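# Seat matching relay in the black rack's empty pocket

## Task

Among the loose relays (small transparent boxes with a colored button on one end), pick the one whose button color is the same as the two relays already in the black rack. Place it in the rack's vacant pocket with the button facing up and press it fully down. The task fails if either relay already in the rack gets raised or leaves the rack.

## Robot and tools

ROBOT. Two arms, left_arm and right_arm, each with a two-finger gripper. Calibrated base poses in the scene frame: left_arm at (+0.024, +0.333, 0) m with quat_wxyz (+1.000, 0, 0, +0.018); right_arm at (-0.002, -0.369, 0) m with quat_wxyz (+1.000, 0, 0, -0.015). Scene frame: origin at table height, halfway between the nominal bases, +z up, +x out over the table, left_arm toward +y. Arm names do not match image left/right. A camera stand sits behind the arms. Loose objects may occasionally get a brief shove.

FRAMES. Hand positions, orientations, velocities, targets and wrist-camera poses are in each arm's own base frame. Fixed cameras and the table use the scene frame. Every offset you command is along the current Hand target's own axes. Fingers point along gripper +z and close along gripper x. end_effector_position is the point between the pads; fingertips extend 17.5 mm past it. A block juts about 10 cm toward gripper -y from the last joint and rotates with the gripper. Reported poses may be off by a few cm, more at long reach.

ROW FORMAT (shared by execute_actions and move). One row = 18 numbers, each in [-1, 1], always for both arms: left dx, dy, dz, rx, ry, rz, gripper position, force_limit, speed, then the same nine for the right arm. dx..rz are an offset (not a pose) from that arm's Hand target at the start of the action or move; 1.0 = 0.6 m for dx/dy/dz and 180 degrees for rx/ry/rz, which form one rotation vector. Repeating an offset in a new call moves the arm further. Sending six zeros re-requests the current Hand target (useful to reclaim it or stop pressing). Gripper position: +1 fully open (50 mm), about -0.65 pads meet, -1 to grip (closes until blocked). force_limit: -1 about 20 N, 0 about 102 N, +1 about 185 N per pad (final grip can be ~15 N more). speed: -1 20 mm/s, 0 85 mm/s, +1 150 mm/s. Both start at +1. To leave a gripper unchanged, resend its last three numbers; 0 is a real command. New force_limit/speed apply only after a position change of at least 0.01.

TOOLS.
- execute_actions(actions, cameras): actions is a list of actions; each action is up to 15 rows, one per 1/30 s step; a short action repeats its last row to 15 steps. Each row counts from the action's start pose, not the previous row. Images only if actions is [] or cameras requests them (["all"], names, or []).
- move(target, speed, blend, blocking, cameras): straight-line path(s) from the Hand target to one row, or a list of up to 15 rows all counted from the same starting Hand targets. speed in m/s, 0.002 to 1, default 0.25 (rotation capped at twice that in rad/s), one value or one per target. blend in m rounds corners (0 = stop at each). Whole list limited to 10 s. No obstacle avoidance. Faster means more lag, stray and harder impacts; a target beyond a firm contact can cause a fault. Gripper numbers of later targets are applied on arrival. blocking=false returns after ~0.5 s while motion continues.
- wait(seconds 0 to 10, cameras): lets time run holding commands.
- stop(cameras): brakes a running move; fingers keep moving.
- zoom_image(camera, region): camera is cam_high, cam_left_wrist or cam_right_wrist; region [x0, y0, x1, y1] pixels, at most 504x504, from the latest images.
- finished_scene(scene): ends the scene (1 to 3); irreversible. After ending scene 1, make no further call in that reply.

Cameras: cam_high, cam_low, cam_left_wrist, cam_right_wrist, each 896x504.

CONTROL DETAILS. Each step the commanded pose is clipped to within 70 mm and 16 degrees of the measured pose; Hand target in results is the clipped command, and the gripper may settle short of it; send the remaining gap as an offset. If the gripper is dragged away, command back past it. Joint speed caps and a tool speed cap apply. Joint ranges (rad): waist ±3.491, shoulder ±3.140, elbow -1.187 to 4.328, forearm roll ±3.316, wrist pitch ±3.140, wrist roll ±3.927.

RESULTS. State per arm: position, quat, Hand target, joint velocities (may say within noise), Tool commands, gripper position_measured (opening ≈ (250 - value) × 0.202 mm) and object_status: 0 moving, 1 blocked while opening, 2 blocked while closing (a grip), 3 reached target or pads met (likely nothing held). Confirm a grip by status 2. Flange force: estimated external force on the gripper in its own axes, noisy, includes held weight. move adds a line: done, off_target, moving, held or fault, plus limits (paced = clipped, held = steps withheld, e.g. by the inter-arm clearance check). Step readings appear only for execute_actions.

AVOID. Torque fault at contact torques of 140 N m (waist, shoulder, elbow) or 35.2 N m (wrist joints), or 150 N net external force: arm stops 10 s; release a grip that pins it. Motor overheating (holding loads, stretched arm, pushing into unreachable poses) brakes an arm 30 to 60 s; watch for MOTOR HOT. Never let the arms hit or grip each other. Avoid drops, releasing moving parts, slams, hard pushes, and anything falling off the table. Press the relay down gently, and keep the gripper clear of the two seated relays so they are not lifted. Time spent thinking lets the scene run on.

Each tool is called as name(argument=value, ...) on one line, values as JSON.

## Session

execute_actions(actions=[], cameras=["all"])

zoom_image(camera="cam_high", region=[395, 130, 655, 400])

Scene clock: 0.00 s.
left_arm: end_effector_position=(+0.3666, -0.5741, +0.2985) position_measured=3 object_status=3 end_effector_quat_wxyz=(+0.478, +0.786, +0.246, -0.306) | right_arm: end_effector_position=(+0.2334, +0.0942, +0.1414) position_measured=3 object_status=3 end_effector_quat_wxyz=(+0.016, +0.390, +0.920, +0.032)
Joint positions: left_arm=[-0.548 0.282 -0.394 1.444 -1.131 -1.293] | right_arm=[0.951 -0.609 -0.769 0.017 -1.341 -0.186]
Joint velocities: within noise
Flange force (N): no reading
Hand target: left_arm +0.3666, -0.5741, +0.2985; +0.478, +0.786, +0.246, -0.306 | right_arm +0.2334, +0.0942, +0.1414; +0.016, +0.390, +0.920, +0.032
Tool commands: left_gripper/position=+1.0 left_gripper/force_limit=+1.0 left_gripper/speed=+1.0 right_gripper/position=+1.0 right_gripper/force_limit=+1.0 right_gripper/speed=+1.0

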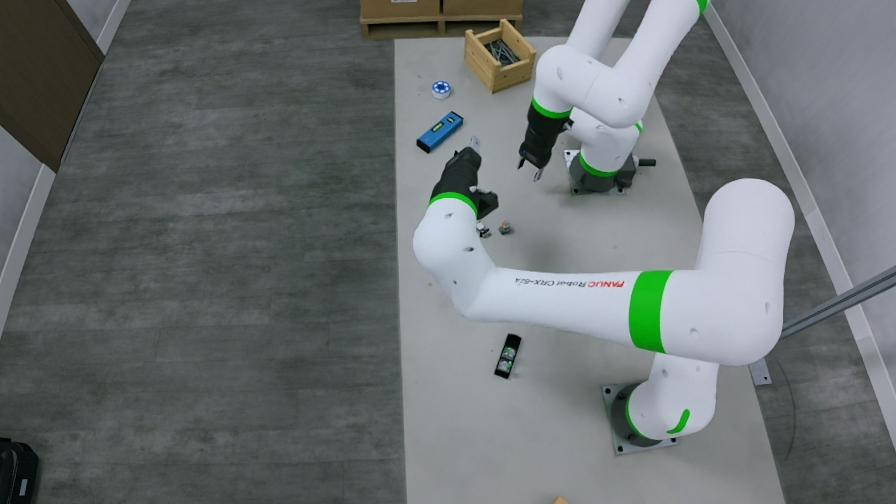

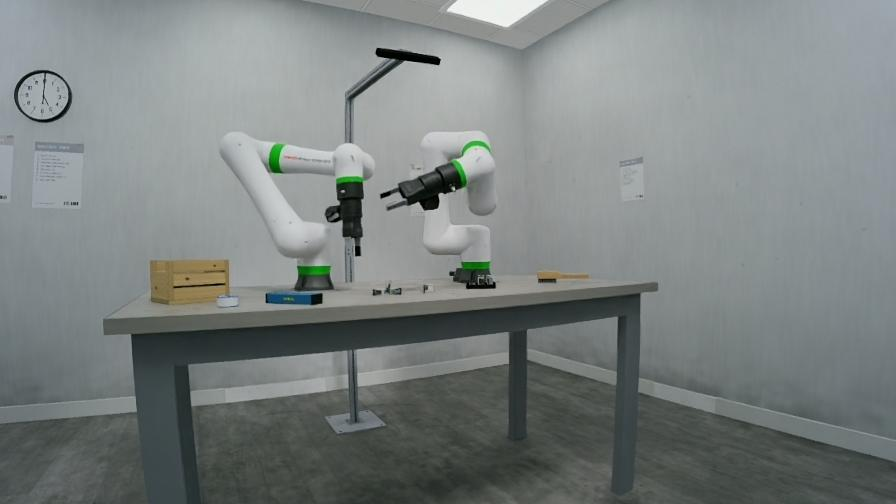

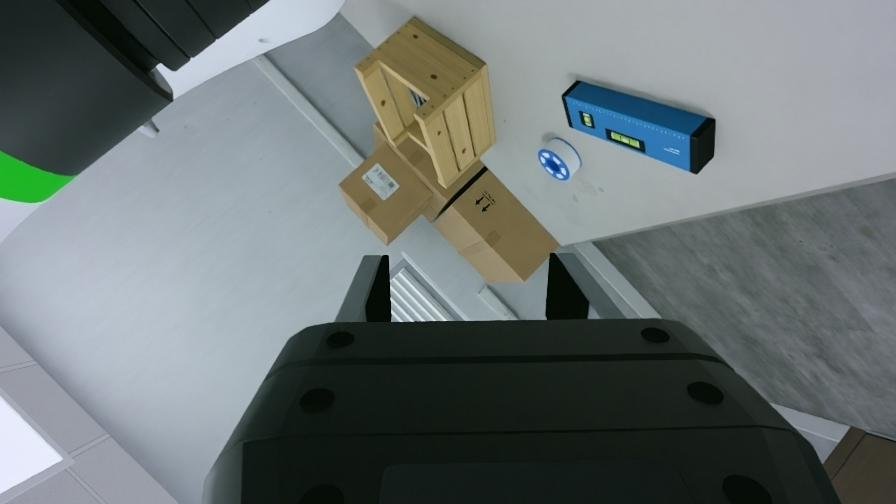

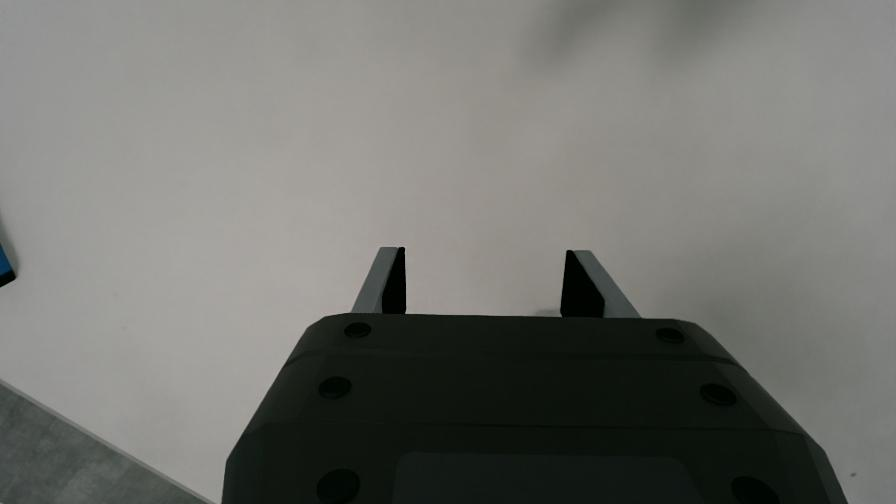

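Scaled by 1.867 from the camera's 896x504 image, which has a finer 1280x720 frame.

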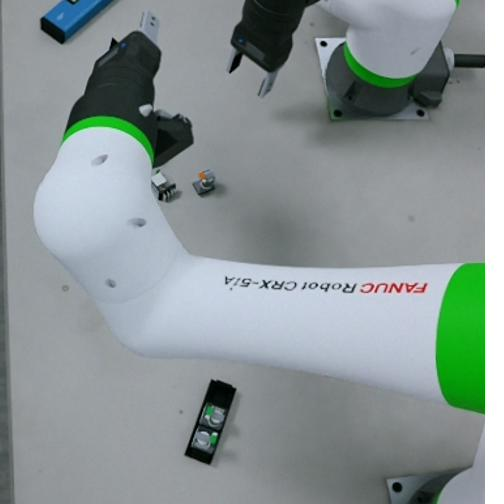

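move(target=[-0.1238,-0.3285,-0.983,-0.2984,0.2503,-0.1486,1,1,1, -0.0232,0.2362,-0.4483,0.0222,-0.0074,0.2446,1,1,1], speed=0.4, cameras=["cam_right_wrist","cam_high"])

zoom_image(camera="cam_high", region=[440, 190, 560, 400])

Scene clock: 42.37 s.
left_arm: end_effector_position=(+0.3264, +0.0339, +0.4432) position_measured=3 object_status=3 end_effector_quat_wxyz=(+0.565, +0.473, +0.674, +0.048) | right_arm: end_effector_position=(+0.3301, +0.1699, +0.4199) position_measured=3 object_status=3 end_effector_quat_wxyz=(+0.000, +0.707, +0.707, +0.000)
Joint positions: left_arm=[1.488 -0.673 -0.826 1.115 -1.921 -1.016] | right_arm=[0.833 -0.141 0.199 -0.001 -1.911 -0.833]
Flange force (N): left_arm=no reading | right_arm=[2.7 2.3 -0.3]
Hand target: left_arm +0.3264, +0.0340, +0.4432; +0.565, +0.473, +0.674, +0.048 | right_arm +0.3301, +0.1699, +0.4199; +0.000, +0.707, +0.707, +0.000
Off the commanded pose: left_arm 0.000 m, 0 deg | right_arm 0.000 m, 0 deg.
move: done; limits=paced
Images, in order (width x height): cam_high 896x504, cam_right_wrist 896x504.

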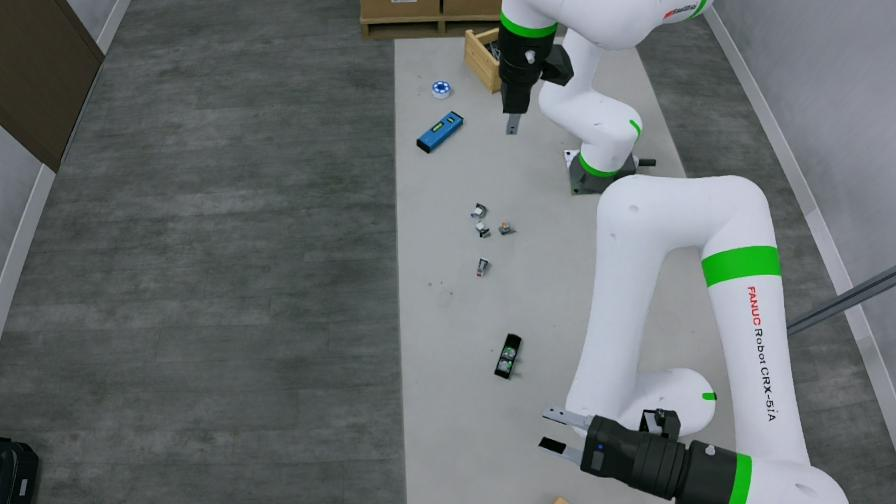

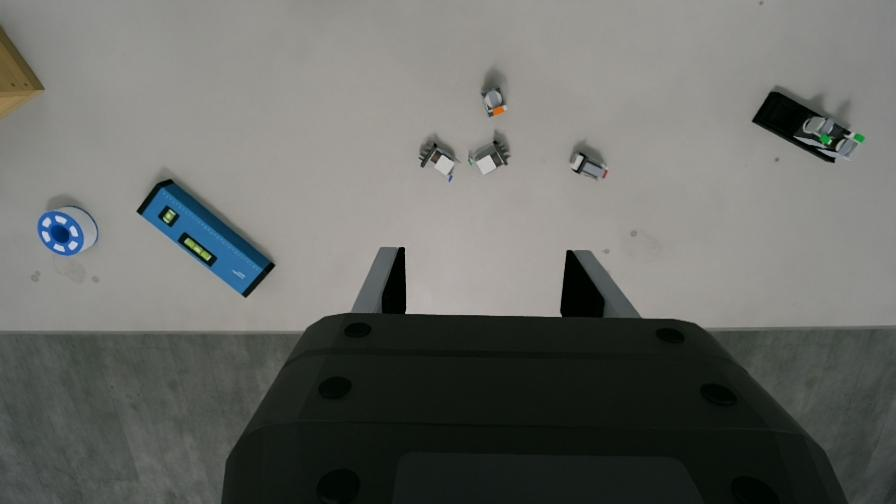

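Scaled by 2.400 from the camera's 896x504 image, which has a finer 1280x720 frame.

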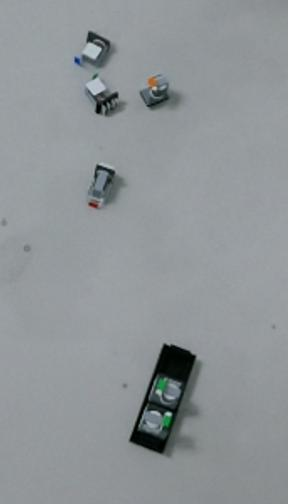

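zoom_image(camera="cam_right_wrist", region=[400, 70, 630, 200])

zoom_image(camera="cam_right_wrist", region=[740, 70, 890, 180])

Scaled by 2.191 from the camera's 896x504 image, which has a finer 1280x720 frame.

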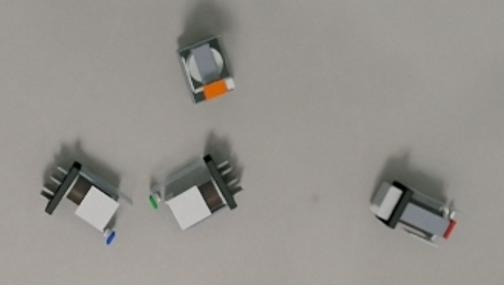

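Scaled by 3.360 from the camera's 896x504 image, which has a finer 1280x720 frame.

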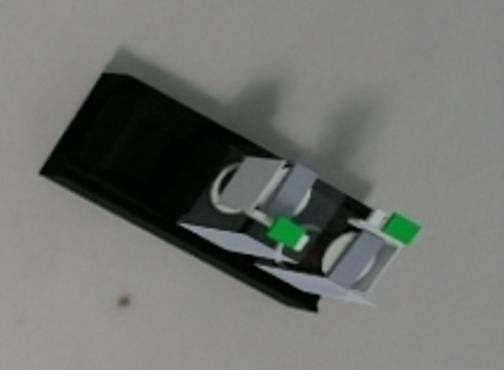

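move(target=[0,0,0,0,0,0,1,1,1, 0.0377,0.0398,0.45,0,0,-0.6717,1,1,1], speed=0.5, cameras=["cam_right_wrist"])

zoom_image(camera="cam_right_wrist", region=[340, 60, 620, 300])

Scene clock: 76.53 s.
left_arm: end_effector_position=(+0.3264, +0.0340, +0.4432) position_measured=3 object_status=3 end_effector_quat_wxyz=(+0.565, +0.473, +0.674, +0.048) | right_arm: end_effector_position=(+0.3539, +0.1926, +0.1499) position_measured=3 object_status=3 end_effector_quat_wxyz=(+0.000, -0.266, +0.964, +0.000)
Joint positions: left_arm=[1.488 -0.673 -0.826 1.115 -1.921 -1.016] | right_arm=[0.826 -0.07 -0.376 -0.001 -1.265 1.284]
Flange force (N): left_arm=no reading | right_arm=[-4.6 0.9 2.0]
Hand target: left_arm +0.3264, +0.0340, +0.4432; +0.565, +0.473, +0.674, +0.048 | right_arm +0.3539, +0.1926, +0.1499; +0.000, -0.266, +0.964, +0.000
Off the commanded pose: left_arm 0.000 m, 0 deg | right_arm 0.000 m, 0 deg.
move: done
Images, in order (width x height): cam_right_wrist 896x504.

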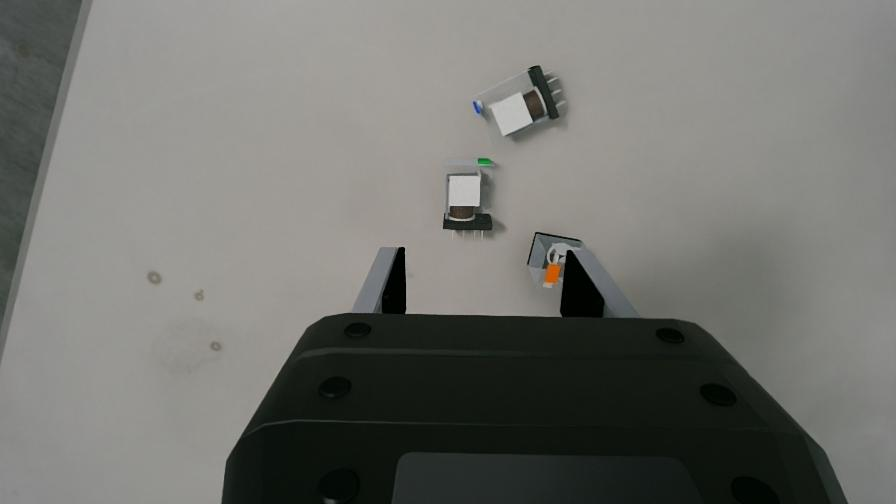

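Scaled by 1.800 from the camera's 896x504 image, which has a finer 1280x720 frame.

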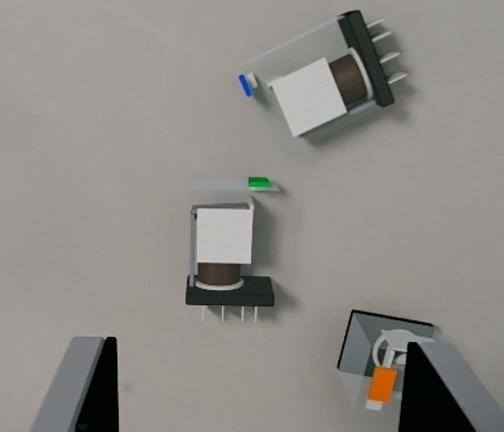

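move(target=[[0,0,0,0,0,0,1,1,1, -0.0075,-0.0162,0.1667,-0.111,0,0,0.47,-0.3,0],[0,0,0,0,0,0,1,1,1, -0.0075,-0.0162,0.2125,-0.111,0,0,0.47,-0.3,0],[0,0,0,0,0,0,1,1,1, -0.0075,-0.0162,0.2125,-0.111,0,0,-1,-0.3,-0.5]], speed=[0.25,0.06,0.05], blend=[0.008,0,0], cameras=["cam_right_wrist"])

Scene clock: 101.73 s.
left_arm: end_effector_position=(+0.3264, +0.0340, +0.4432) position_measured=3 object_status=3 end_effector_quat_wxyz=(+0.565, +0.473, +0.674, +0.048) | right_arm: end_effector_position=(+0.3627, +0.1867, +0.0224) position_measured=120 object_status=2 end_effector_quat_wxyz=(-0.046, -0.262, +0.949, +0.167)
Joint positions: left_arm=[1.488 -0.673 -0.826 1.115 -1.921 -1.016] | right_arm=[0.505 0.18 -0.377 -0.402 -1.063 1.812]
Flange force (N): left_arm=no reading | right_arm=[-4.9 -1.9 4.5]
Hand target: left_arm +0.3264, +0.0340, +0.4432; +0.565, +0.473, +0.674, +0.048 | right_arm +0.3627, +0.1867, +0.0224; -0.046, -0.262, +0.949, +0.167
Off the commanded pose: left_arm 0.000 m, 0 deg | right_arm 0.000 m, 0 deg.
move: done
Images, in order (width x height): cam_right_wrist 896x504.

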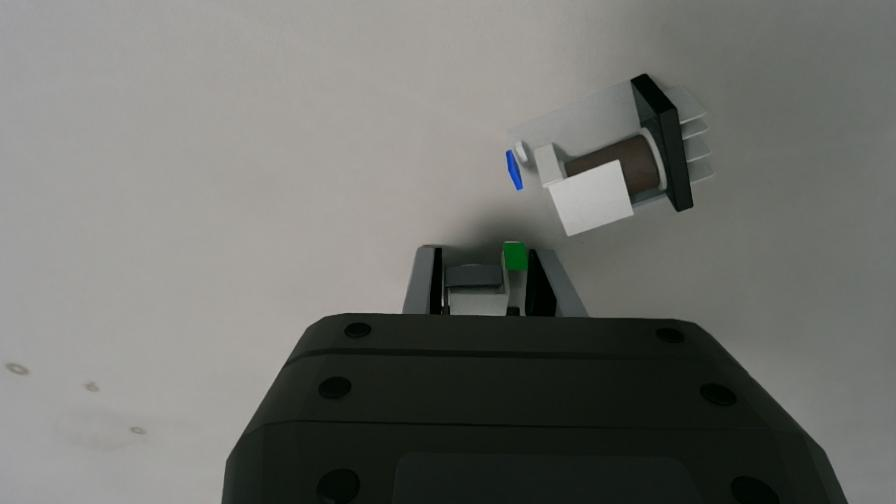

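move(target=[[0,0,0,0,0,0,1,1,1, 0,0.0456,-0.1253,0,0,0,-1,-0.3,-0.5],[0,0,0,0,0,0,1,1,1, -0.2017,0.5807,-0.1037,0.0625,0.1215,-0.6894,-1,-0.3,-0.5]], speed=[0.2,0.5], blend=[0.02,0], cameras=["cam_right_wrist"])

zoom_image(camera="cam_right_wrist", region=[360, 20, 600, 300])

Scene clock: 119.97 s.
left_arm: end_effector_position=(+0.3264, +0.0340, +0.4432) position_measured=3 object_status=3 end_effector_quat_wxyz=(+0.565, +0.473, +0.674, +0.048) | right_arm: end_effector_position=(+0.3366, +0.3431, +0.1495) position_measured=120 object_status=2 end_effector_quat_wxyz=(+0.027, +0.714, -0.692, -0.101)
Joint positions: left_arm=[1.488 -0.673 -0.826 1.115 -1.921 -1.016] | right_arm=[0.925 0.184 -0.061 -0.212 -1.36 2.297]
Flange force (N): left_arm=no reading | right_arm=[-3.9 -4.8 2.7]
Hand target: left_arm +0.3264, +0.0340, +0.4432; +0.565, +0.473, +0.674, +0.048 | right_arm +0.3366, +0.3431, +0.1495; +0.027, +0.714, -0.692, -0.101 (not the last commanded pose)
Off the commanded pose: left_arm 0.000 m, 0 deg | right_arm 0.178 m, 66 deg.
move: held (right_arm; a check stopped the path); path passed 1 of 2 targets; limits=held
pose unreachable (right arm): on one or more control steps of this call, first in action 0 (counted from 0), this arm could not follow its commanded pose, so it was not sent that pose on those steps. It may still have moved: this result reports where it is.
cause: moving toward the commanded pose would bring a part of the arm too close to another arm (a part of this arm just beyond joint 4 (forearm roll) and a part of the left arm just beyond its joint 2 (shoulder), 22 mm apart when this arm was first held).
Images, in order (width x height): cam_right_wrist 896x504.

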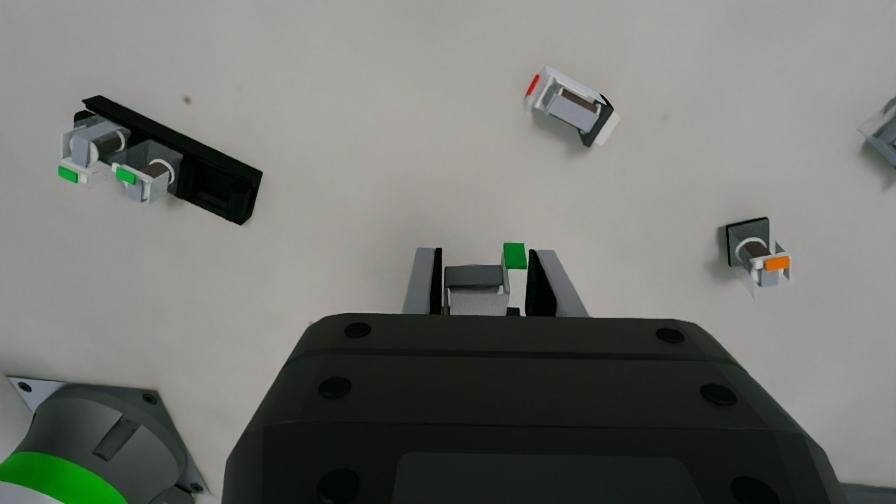

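Scaled by 1.800 from the camera's 896x504 image, which has a finer 1280x720 frame.

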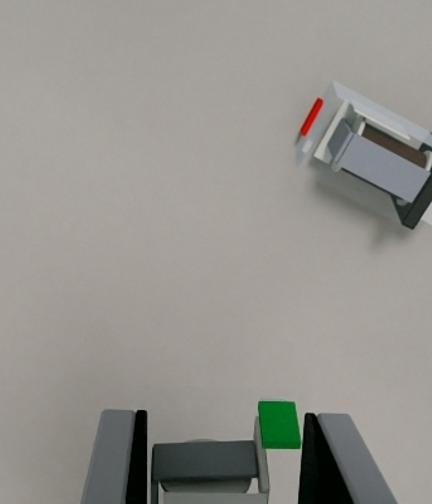

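move(target=[[0.4743,0.298,-0.2658,0,0,0,1,1,1, 0,0,0,0,0,0,-1,-0.3,-0.5],[0.4743,0.298,-0.2658,0,0,0,1,1,1, -0.2888,0.0485,-0.0457,0.0316,0.0628,-0.3580,-1,-0.3,-0.5]], speed=[0.4,0.5], blend=[0.05,0], cameras=["cam_right_wrist","cam_high"])

zoom_image(camera="cam_right_wrist", region=[380, 60, 580, 300])

Scene clock: 142.00 s.
left_arm: end_effector_position=(+0.3267, +0.4038, +0.4035) position_measured=3 object_status=3 end_effector_quat_wxyz=(+0.565, +0.473, +0.674, +0.048) | right_arm: end_effector_position=(+0.3091, +0.5113, +0.2001) position_measured=120 object_status=2 end_effector_quat_wxyz=(+0.000, +0.979, -0.203, +0.000)
Joint positions: left_arm=[1.564 0.279 -0.115 1.011 -1.867 -1.275] | right_arm=[1.246 0.391 0.275 0 -1.455 3.057]
Flange force (N): left_arm=[2.5 3.9 -1.6] | right_arm=[0.1 -8.1 2.3]
Hand target: left_arm +0.3267, +0.4038, +0.4035; +0.565, +0.473, +0.674, +0.048 | right_arm +0.3092, +0.5113, +0.2001; +0.000, +0.979, -0.203, +0.000
Off the commanded pose: left_arm 0.000 m, 0 deg | right_arm 0.000 m, 0 deg.
move: done; limits=paced
Images, in order (width x height): cam_high 896x504, cam_right_wrist 896x504.

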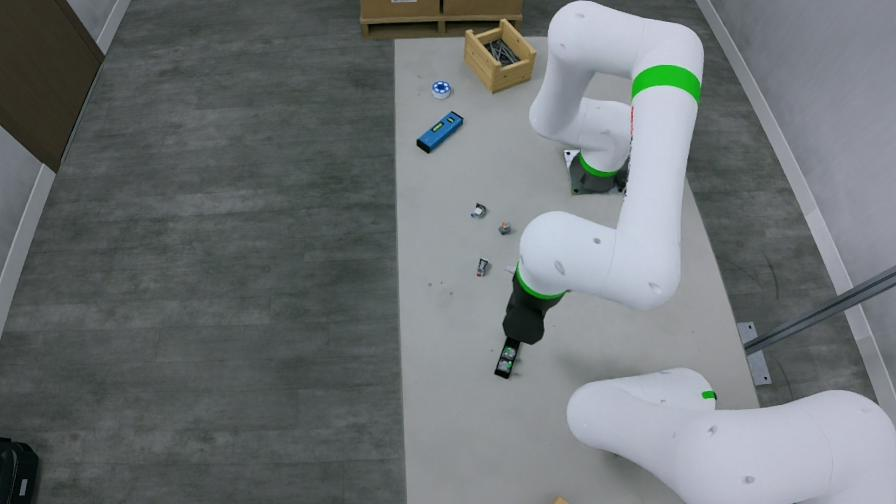

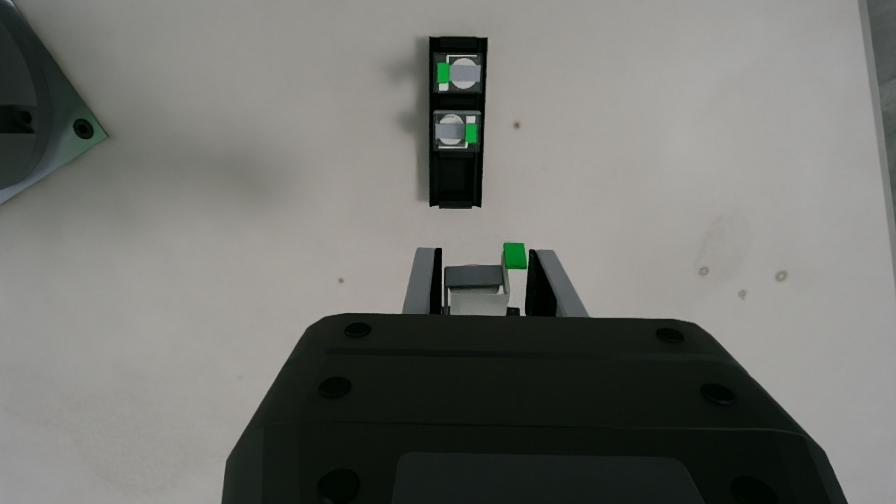

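Scaled by 2.100 from the camera's 896x504 image, which has a finer 1280x720 frame.

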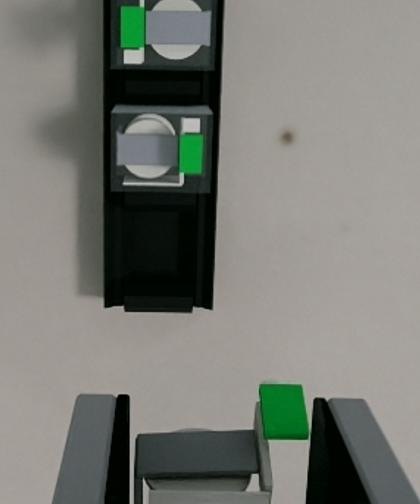

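move(target=[[0,0,0,0,0,0,1,1,1, 0,0,0,0,0,0.8333,-1,-0.3,-0.5],[0,0,0,0,0,0,1,1,1, 0,0,0,0,0,-0.3333,-1,-0.3,-0.5],[0,0,0,0,0,0,1,1,1, -0.0193,0.0215,0.1918,0.3889,0.0034,0.0048,-1,-0.3,-0.5],[0,0,0,0,0,0,1,1,1, -0.0193,0.0215,0.2335,0.3889,0.0034,0.0048,-1,-0.3,-0.5]], speed=[0.8,0.8,0.4,0.08], blend=[0,0,0.005,0], cameras=["cam_right_wrist","cam_low","cam_high"])

zoom_image(camera="cam_low", region=[446, 250, 516, 299])

zoom_image(camera="cam_right_wrist", region=[420, 130, 560, 320])

zoom_image(camera="cam_high", region=[470, 300, 540, 390])

Scene clock: 183.57 s.
left_arm: end_effector_position=(+0.3267, +0.4038, +0.4035) position_measured=3 object_status=3 end_effector_quat_wxyz=(+0.565, +0.473, +0.674, +0.048) | right_arm: end_effector_position=(+0.2934, +0.5041, +0.0600) position_measured=120 object_status=2 end_effector_quat_wxyz=(-0.561, +0.801, -0.174, +0.121)
Joint positions: left_arm=[1.564 0.279 -0.115 1.011 -1.867 -1.275] | right_arm=[1.382 0.305 -0.844 -0.31 0.815 -3.009]
Flange force (N): left_arm=[1.9 3.3 -1.9] | right_arm=[-0.3 7.6 5.9]
Hand target: left_arm +0.3267, +0.4038, +0.4035; +0.565, +0.473, +0.674, +0.048 | right_arm +0.2934, +0.5041, +0.0600; -0.561, +0.801, -0.174, +0.121
Off the commanded pose: left_arm 0.000 m, 0 deg | right_arm 0.000 m, 0 deg.
move: done; limits=paced
Images, in order (width x height): cam_high 896x504, cam_low 896x504, cam_right_wrist 896x504.

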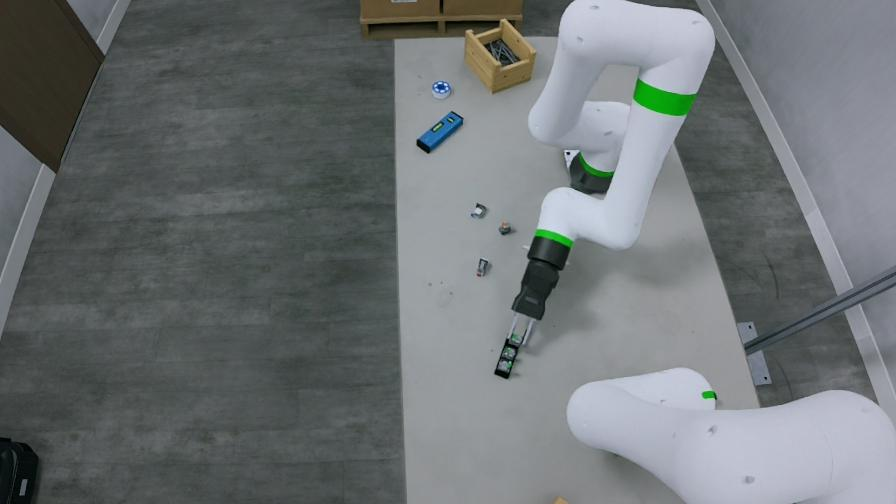

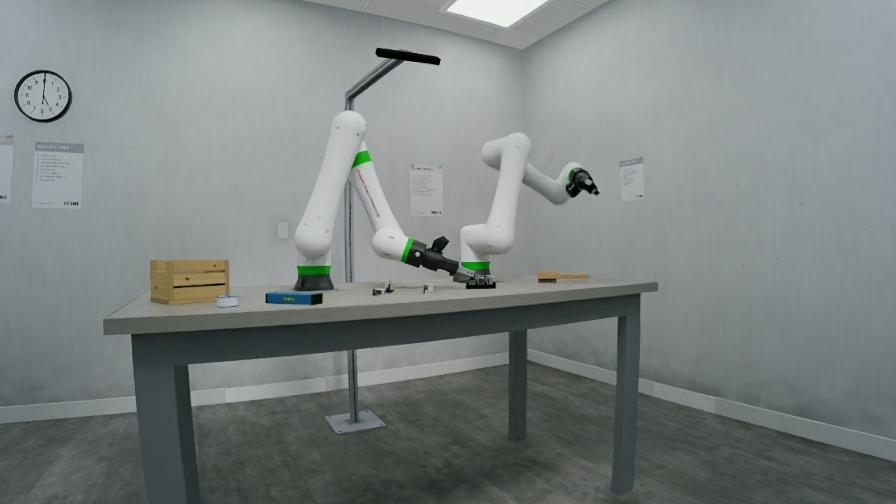

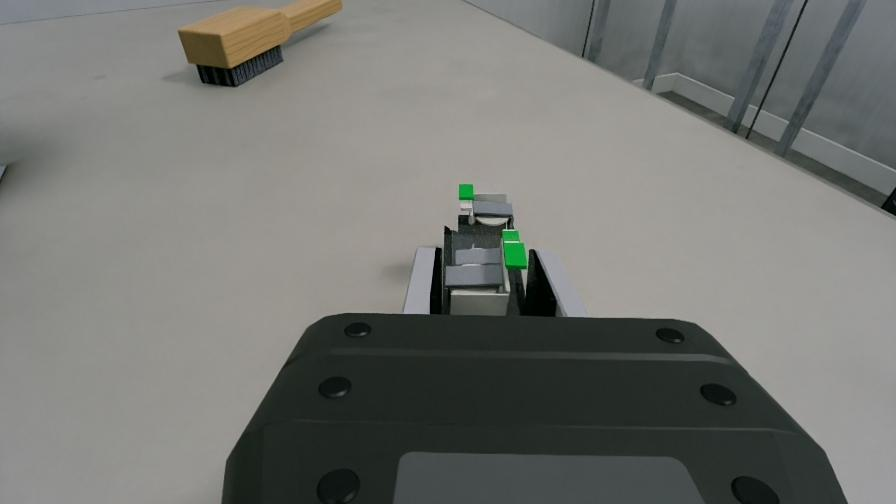

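Scaled by 7.200 from the camera's 896x504 image, which has a finer 1280x720 frame.

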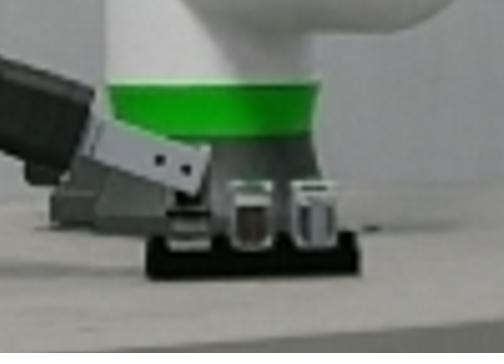

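Scaled by 2.653 from the camera's 896x504 image, which has a finer 1280x720 frame.

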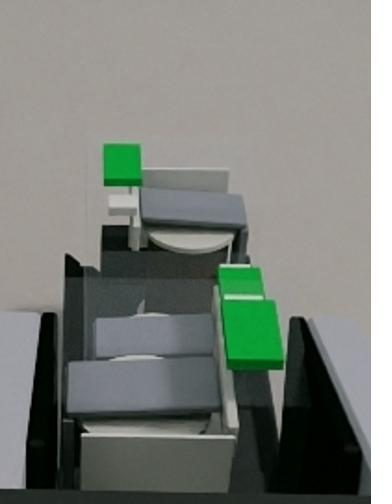

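Scaled by 5.600 from the camera's 896x504 image, which has a finer 1280x720 frame.

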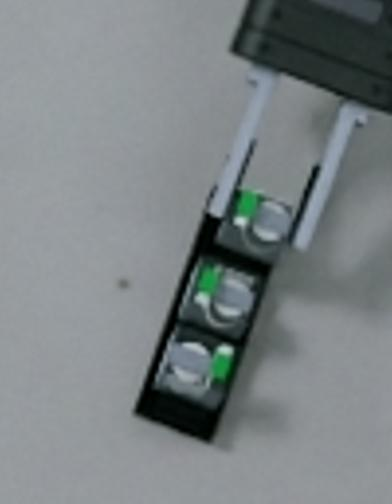

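move(target=[[0,0,0,0,0,0,1,1,1, 0.002,0.0125,0.0046,0,0,0,-1,-0.3,-0.5],[0,0,0,0,0,0,1,1,1, 0.002,0.0251,0.0091,0,0,0,-1,-0.3,-0.5]], speed=[0.03,0.015], cameras=["cam_right_wrist","cam_low","cam_high"])

zoom_image(camera="cam_low", region=[446, 250, 516, 299])

zoom_image(camera="cam_high", region=[470, 300, 540, 390])

Scene clock: 207.83 s.
left_arm: end_effector_position=(+0.3267, +0.4038, +0.4035) position_measured=3 object_status=3 end_effector_quat_wxyz=(+0.565, +0.473, +0.674, +0.048) | right_arm: end_effector_position=(+0.2944, +0.5036, +0.0439) position_measured=120 object_status=2 end_effector_quat_wxyz=(-0.561, +0.801, -0.174, +0.121)
Joint positions: left_arm=[1.564 0.279 -0.115 1.011 -1.867 -1.275] | right_arm=[1.38 0.369 -0.846 -0.29 0.877 -3.035]
Flange force (N): left_arm=[2.8 3.7 -1.4] | right_arm=[-0.6 8.4 5.9]
Hand target: left_arm +0.3267, +0.4038, +0.4035; +0.565, +0.473, +0.674, +0.048 | right_arm +0.2944, +0.5036, +0.0440; -0.561, +0.801, -0.174, +0.121
Off the commanded pose: left_arm 0.000 m, 0 deg | right_arm 0.000 m, 0 deg.
move: done
Images, in order (width x height): cam_high 896x504, cam_low 896x504, cam_right_wrist 896x504.

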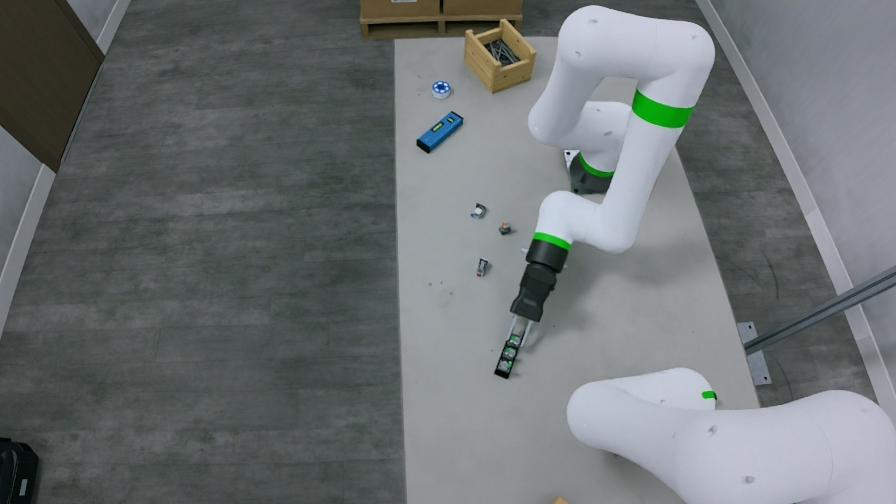

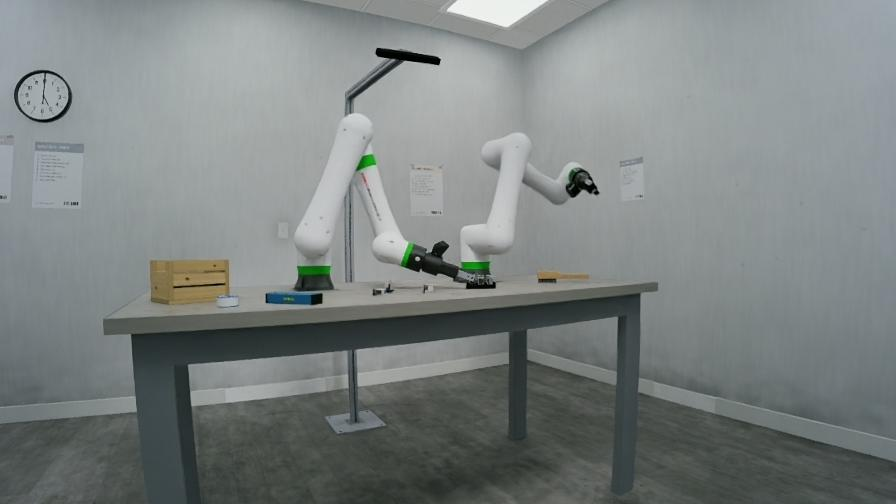

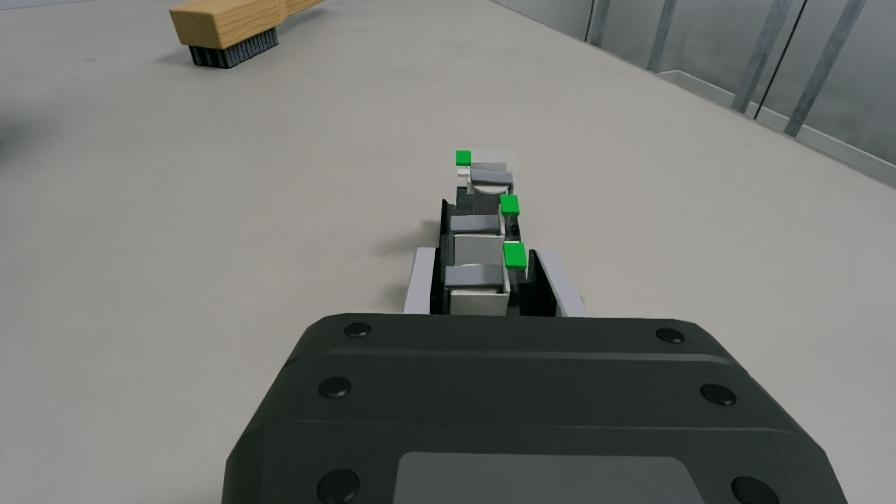

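Scaled by 7.200 from the camera's 896x504 image, which has a finer 1280x720 frame.

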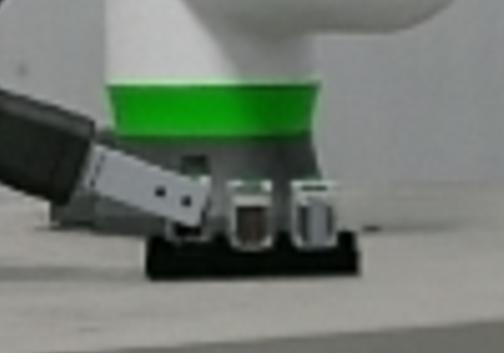

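Scaled by 5.600 from the camera's 896x504 image, which has a finer 1280x720 frame.

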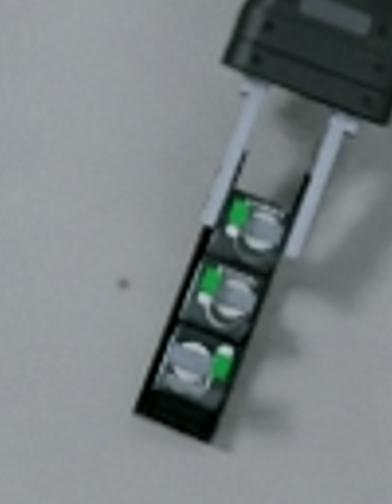

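move(target=[0,0,0,0,0,0,1,1,1, 0,0.0024,0.00086,0,0,0,-1,-0.3,-0.5], speed=0.01)

move(target=[0,0,0,0,0,0,1,1,1, 0,0.00125,0.00046,0,0,0,-1,-0.3,-0.5], speed=0.01)

Scene clock: 213.53 s.
left_arm: end_effector_position=(+0.3267, +0.4038, +0.4035) position_measured=3 object_status=3 end_effector_quat_wxyz=(+0.565, +0.473, +0.674, +0.048) | right_arm: end_effector_position=(+0.2944, +0.5036, +0.0424) position_measured=120 object_status=2 end_effector_quat_wxyz=(-0.561, +0.801, -0.174, +0.121)
Joint positions: left_arm=[1.564 0.279 -0.115 1.011 -1.867 -1.275] | right_arm=[1.381 0.375 -0.846 -0.289 0.883 -3.037]
Flange force (N): left_arm=[2.4 4.6 -1.6] | right_arm=[-0.9 8.4 5.9]
Hand target: left_arm +0.3267, +0.4038, +0.4035; +0.565, +0.473, +0.674, +0.048 | right_arm +0.2944, +0.5036, +0.0424; -0.561, +0.801, -0.174, +0.121
Off the commanded pose: left_arm 0.000 m, 0 deg | right_arm 0.000 m, 0 deg.
move: done

Scene clock: 214.23 s.
left_arm: end_effector_position=(+0.3267, +0.4038, +0.4035) position_measured=3 object_status=3 end_effector_quat_wxyz=(+0.565, +0.473, +0.674, +0.048) | right_arm: end_effector_position=(+0.2944, +0.5036, +0.0416) position_measured=120 object_status=2 end_effector_quat_wxyz=(-0.561, +0.801, -0.174, +0.121)
Joint positions: left_arm=[1.564 0.279 -0.115 1.011 -1.867 -1.275] | right_arm=[1.381 0.378 -0.845 -0.289 0.886 -3.039]
Flange force (N): left_arm=[2.4 4.1 -1.4] | right_arm=[-1.1 8.0 5.1]
Hand target: left_arm +0.3267, +0.4038, +0.4035; +0.565, +0.473, +0.674, +0.048 | right_arm +0.2944, +0.5036, +0.0416; -0.561, +0.801, -0.174, +0.121
Off the commanded pose: left_arm 0.000 m, 0 deg | right_arm 0.000 m, 0 deg.
move: done

move(target=[0,0,0,0,0,0,1,1,1, 0,0.00125,0.00046,0,0,0,-1,-0.3,-0.5], speed=0.01)

move(target=[0,0,0,0,0,0,1,1,1, 0,0.00125,0.00046,0,0,0,-1,-0.3,-0.5], speed=0.01)

Scene clock: 218.20 s.
left_arm: end_effector_position=(+0.3267, +0.4038, +0.4035) position_measured=3 object_status=3 end_effector_quat_wxyz=(+0.565, +0.473, +0.674, +0.048) | right_arm: end_effector_position=(+0.2944, +0.5036, +0.0408) position_measured=120 object_status=2 end_effector_quat_wxyz=(-0.561, +0.801, -0.174, +0.121)
Joint positions: left_arm=[1.564 0.279 -0.115 1.011 -1.867 -1.275] | right_arm=[1.381 0.381 -0.845 -0.288 0.889 -3.04]
Flange force (N): left_arm=[3.0 4.1 -1.9] | right_arm=[-0.2 7.7 5.1]
Hand target: left_arm +0.3267, +0.4038, +0.4035; +0.565, +0.473, +0.674, +0.048 | right_arm +0.2944, +0.5036, +0.0408; -0.561, +0.801, -0.174, +0.121
Off the commanded pose: left_arm 0.000 m, 0 deg | right_arm 0.000 m, 0 deg.
move: done

Scene clock: 218.90 s.
left_arm: end_effector_position=(+0.3267, +0.4038, +0.4035) position_measured=3 object_status=3 end_effector_quat_wxyz=(+0.565, +0.473, +0.674, +0.048) | right_arm: end_effector_position=(+0.2944, +0.5036, +0.0401) position_measured=120 object_status=2 end_effector_quat_wxyz=(-0.561, +0.801, -0.174, +0.121)
Joint positions: left_arm=[1.564 0.279 -0.115 1.011 -1.867 -1.275] | right_arm=[1.381 0.384 -0.845 -0.287 0.892 -3.041]
Flange force (N): left_arm=[3.0 4.9 -1.8] | right_arm=[-0.4 3.0 1.4]
Hand target: left_arm +0.3267, +0.4038, +0.4035; +0.565, +0.473, +0.674, +0.048 | right_arm +0.2944, +0.5036, +0.0400; -0.561, +0.801, -0.174, +0.121
Off the commanded pose: left_arm 0.000 m, 0 deg | right_arm 0.000 m, 0 deg.
move: done

move(target=[0,0,0,0,0,0,1,1,1, 0,0.00125,0.00046,0,0,0,-1,-0.3,-0.5], speed=0.01)

move(target=[0,0,0,0,0,0,1,1,1, 0,0.0008,0.0003,0,0,0,-1,-0.3,-0.5], speed=0.01)

Scene clock: 228.70 s.
left_arm: end_effector_position=(+0.3267, +0.4038, +0.4035) position_measured=3 object_status=3 end_effector_quat_wxyz=(+0.565, +0.473, +0.674, +0.048) | right_arm: end_effector_position=(+0.2944, +0.5036, +0.0393) position_measured=120 object_status=2 end_effector_quat_wxyz=(-0.561, +0.800, -0.174, +0.121)
Joint positions: left_arm=[1.564 0.279 -0.115 1.011 -1.867 -1.275] | right_arm=[1.381 0.387 -0.845 -0.287 0.895 -3.042]
Flange force (N): left_arm=[1.8 3.7 -1.7] | right_arm=[-0.6 -19.2 -16.5]
Hand target: left_arm +0.3267, +0.4038, +0.4035; +0.565, +0.473, +0.674, +0.048 | right_arm +0.2944, +0.5036, +0.0392; -0.561, +0.801, -0.174, +0.121
Off the commanded pose: left_arm 0.000 m, 0 deg | right_arm 0.000 m, 0 deg.
move: done

Scene clock: 229.40 s.
left_arm: end_effector_position=(+0.3267, +0.4038, +0.4035) position_measured=3 object_status=3 end_effector_quat_wxyz=(+0.565, +0.473, +0.674, +0.048) | right_arm: end_effector_position=(+0.2944, +0.5037, +0.0388) position_measured=120 object_status=2 end_effector_quat_wxyz=(-0.561, +0.800, -0.174, +0.121)
Joint positions: left_arm=[1.564 0.279 -0.115 1.011 -1.867 -1.275] | right_arm=[1.381 0.389 -0.845 -0.286 0.897 -3.042]
Flange force (N): left_arm=[2.6 3.6 -1.9] | right_arm=[0.0 -33.3 -25.6]
Hand target: left_arm +0.3267, +0.4038, +0.4035; +0.565, +0.473, +0.674, +0.048 | right_arm +0.2944, +0.5036, +0.0387; -0.561, +0.801, -0.174, +0.121
Off the commanded pose: left_arm 0.000 m, 0 deg | right_arm 0.000 m, 0 deg.
move: done

move(target=[[0,0,0,0,0,0,1,1,1, 0,0.0004,0.00015,0,0,0,-1,-0.3,-0.5],[0,0,0,0,0,0,1,1,1, 0,0,0,0,0,0,0.47,-0.3,-0.5],[0,0,0,0,0,0,1,1,1, 0,0,-0.1,0,0,0,0.47,-0.3,-0.5]], speed=[0.01,0.02,0.12], cameras=["cam_low","cam_right_wrist","cam_high"])

zoom_image(camera="cam_low", region=[446, 262, 506, 304])

zoom_image(camera="cam_right_wrist", region=[400, 80, 580, 320])

Scene clock: 239.03 s.
left_arm: end_effector_position=(+0.3267, +0.4038, +0.4035) position_measured=3 object_status=3 end_effector_quat_wxyz=(+0.565, +0.473, +0.674, +0.048) | right_arm: end_effector_position=(+0.2711, +0.4523, +0.0592) position_measured=83 object_status=3 end_effector_quat_wxyz=(-0.561, +0.801, -0.174, +0.121)
Joint positions: left_arm=[1.564 0.279 -0.115 1.011 -1.867 -1.275] | right_arm=[1.432 0.224 -0.982 -0.355 0.876 -3.01]
Flange force (N): left_arm=[2.6 4.7 -1.4] | right_arm=[-1.0 8.3 5.7]
Hand target: left_arm +0.3267, +0.4038, +0.4035; +0.565, +0.473, +0.674, +0.048 | right_arm +0.2711, +0.4523, +0.0592; -0.561, +0.801, -0.174, +0.121
Off the commanded pose: left_arm 0.000 m, 0 deg | right_arm 0.000 m, 0 deg.
move: done
Images, in order (width x height): cam_high 896x504, cam_low 896x504, cam_right_wrist 896x504.

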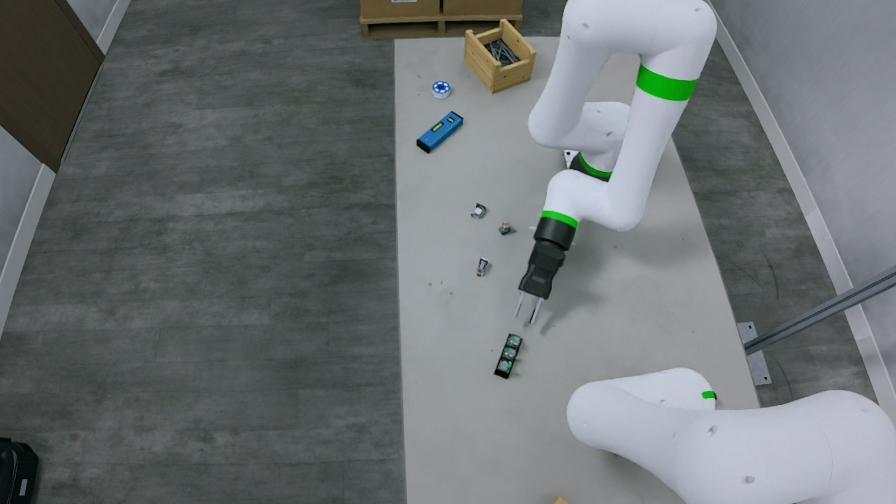

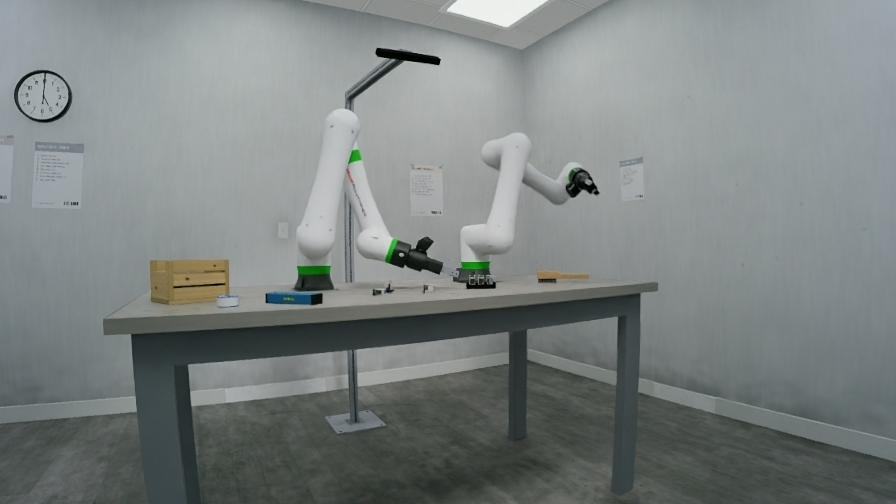

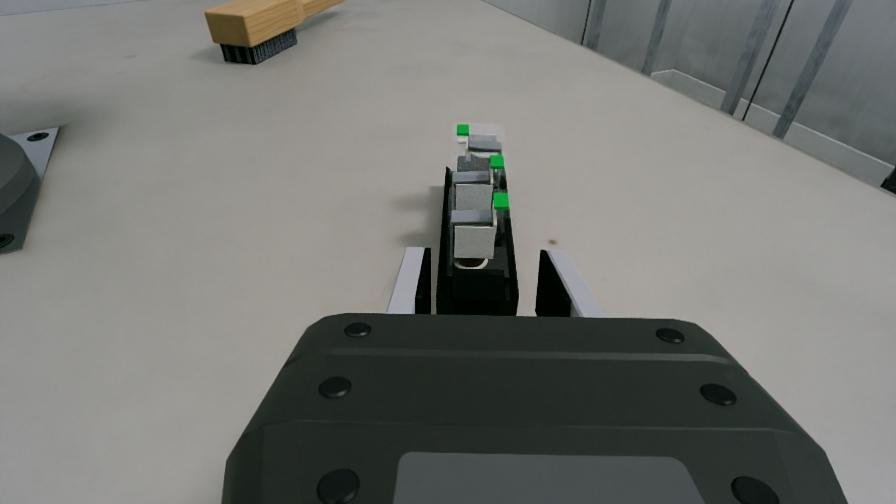

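Scaled by 8.400 from the camera's 896x504 image, which has a finer 1280x720 frame.

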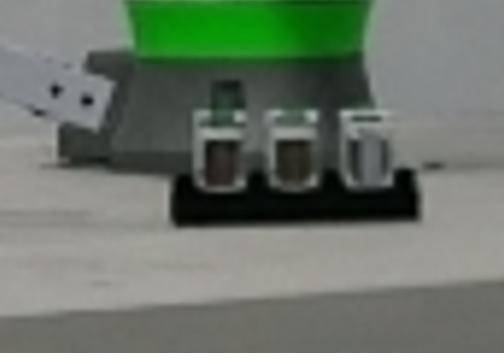

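Scaled by 2.100 from the camera's 896x504 image, which has a finer 1280x720 frame.

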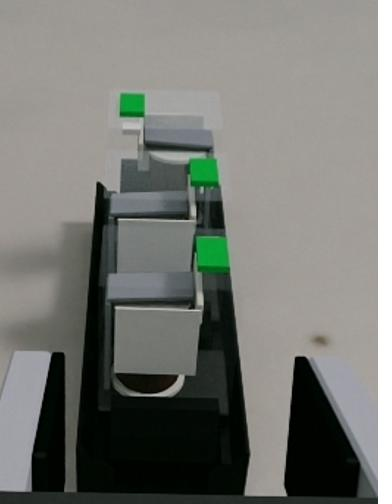

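finished_scene(scene=2)

The scene is finished: the task was done.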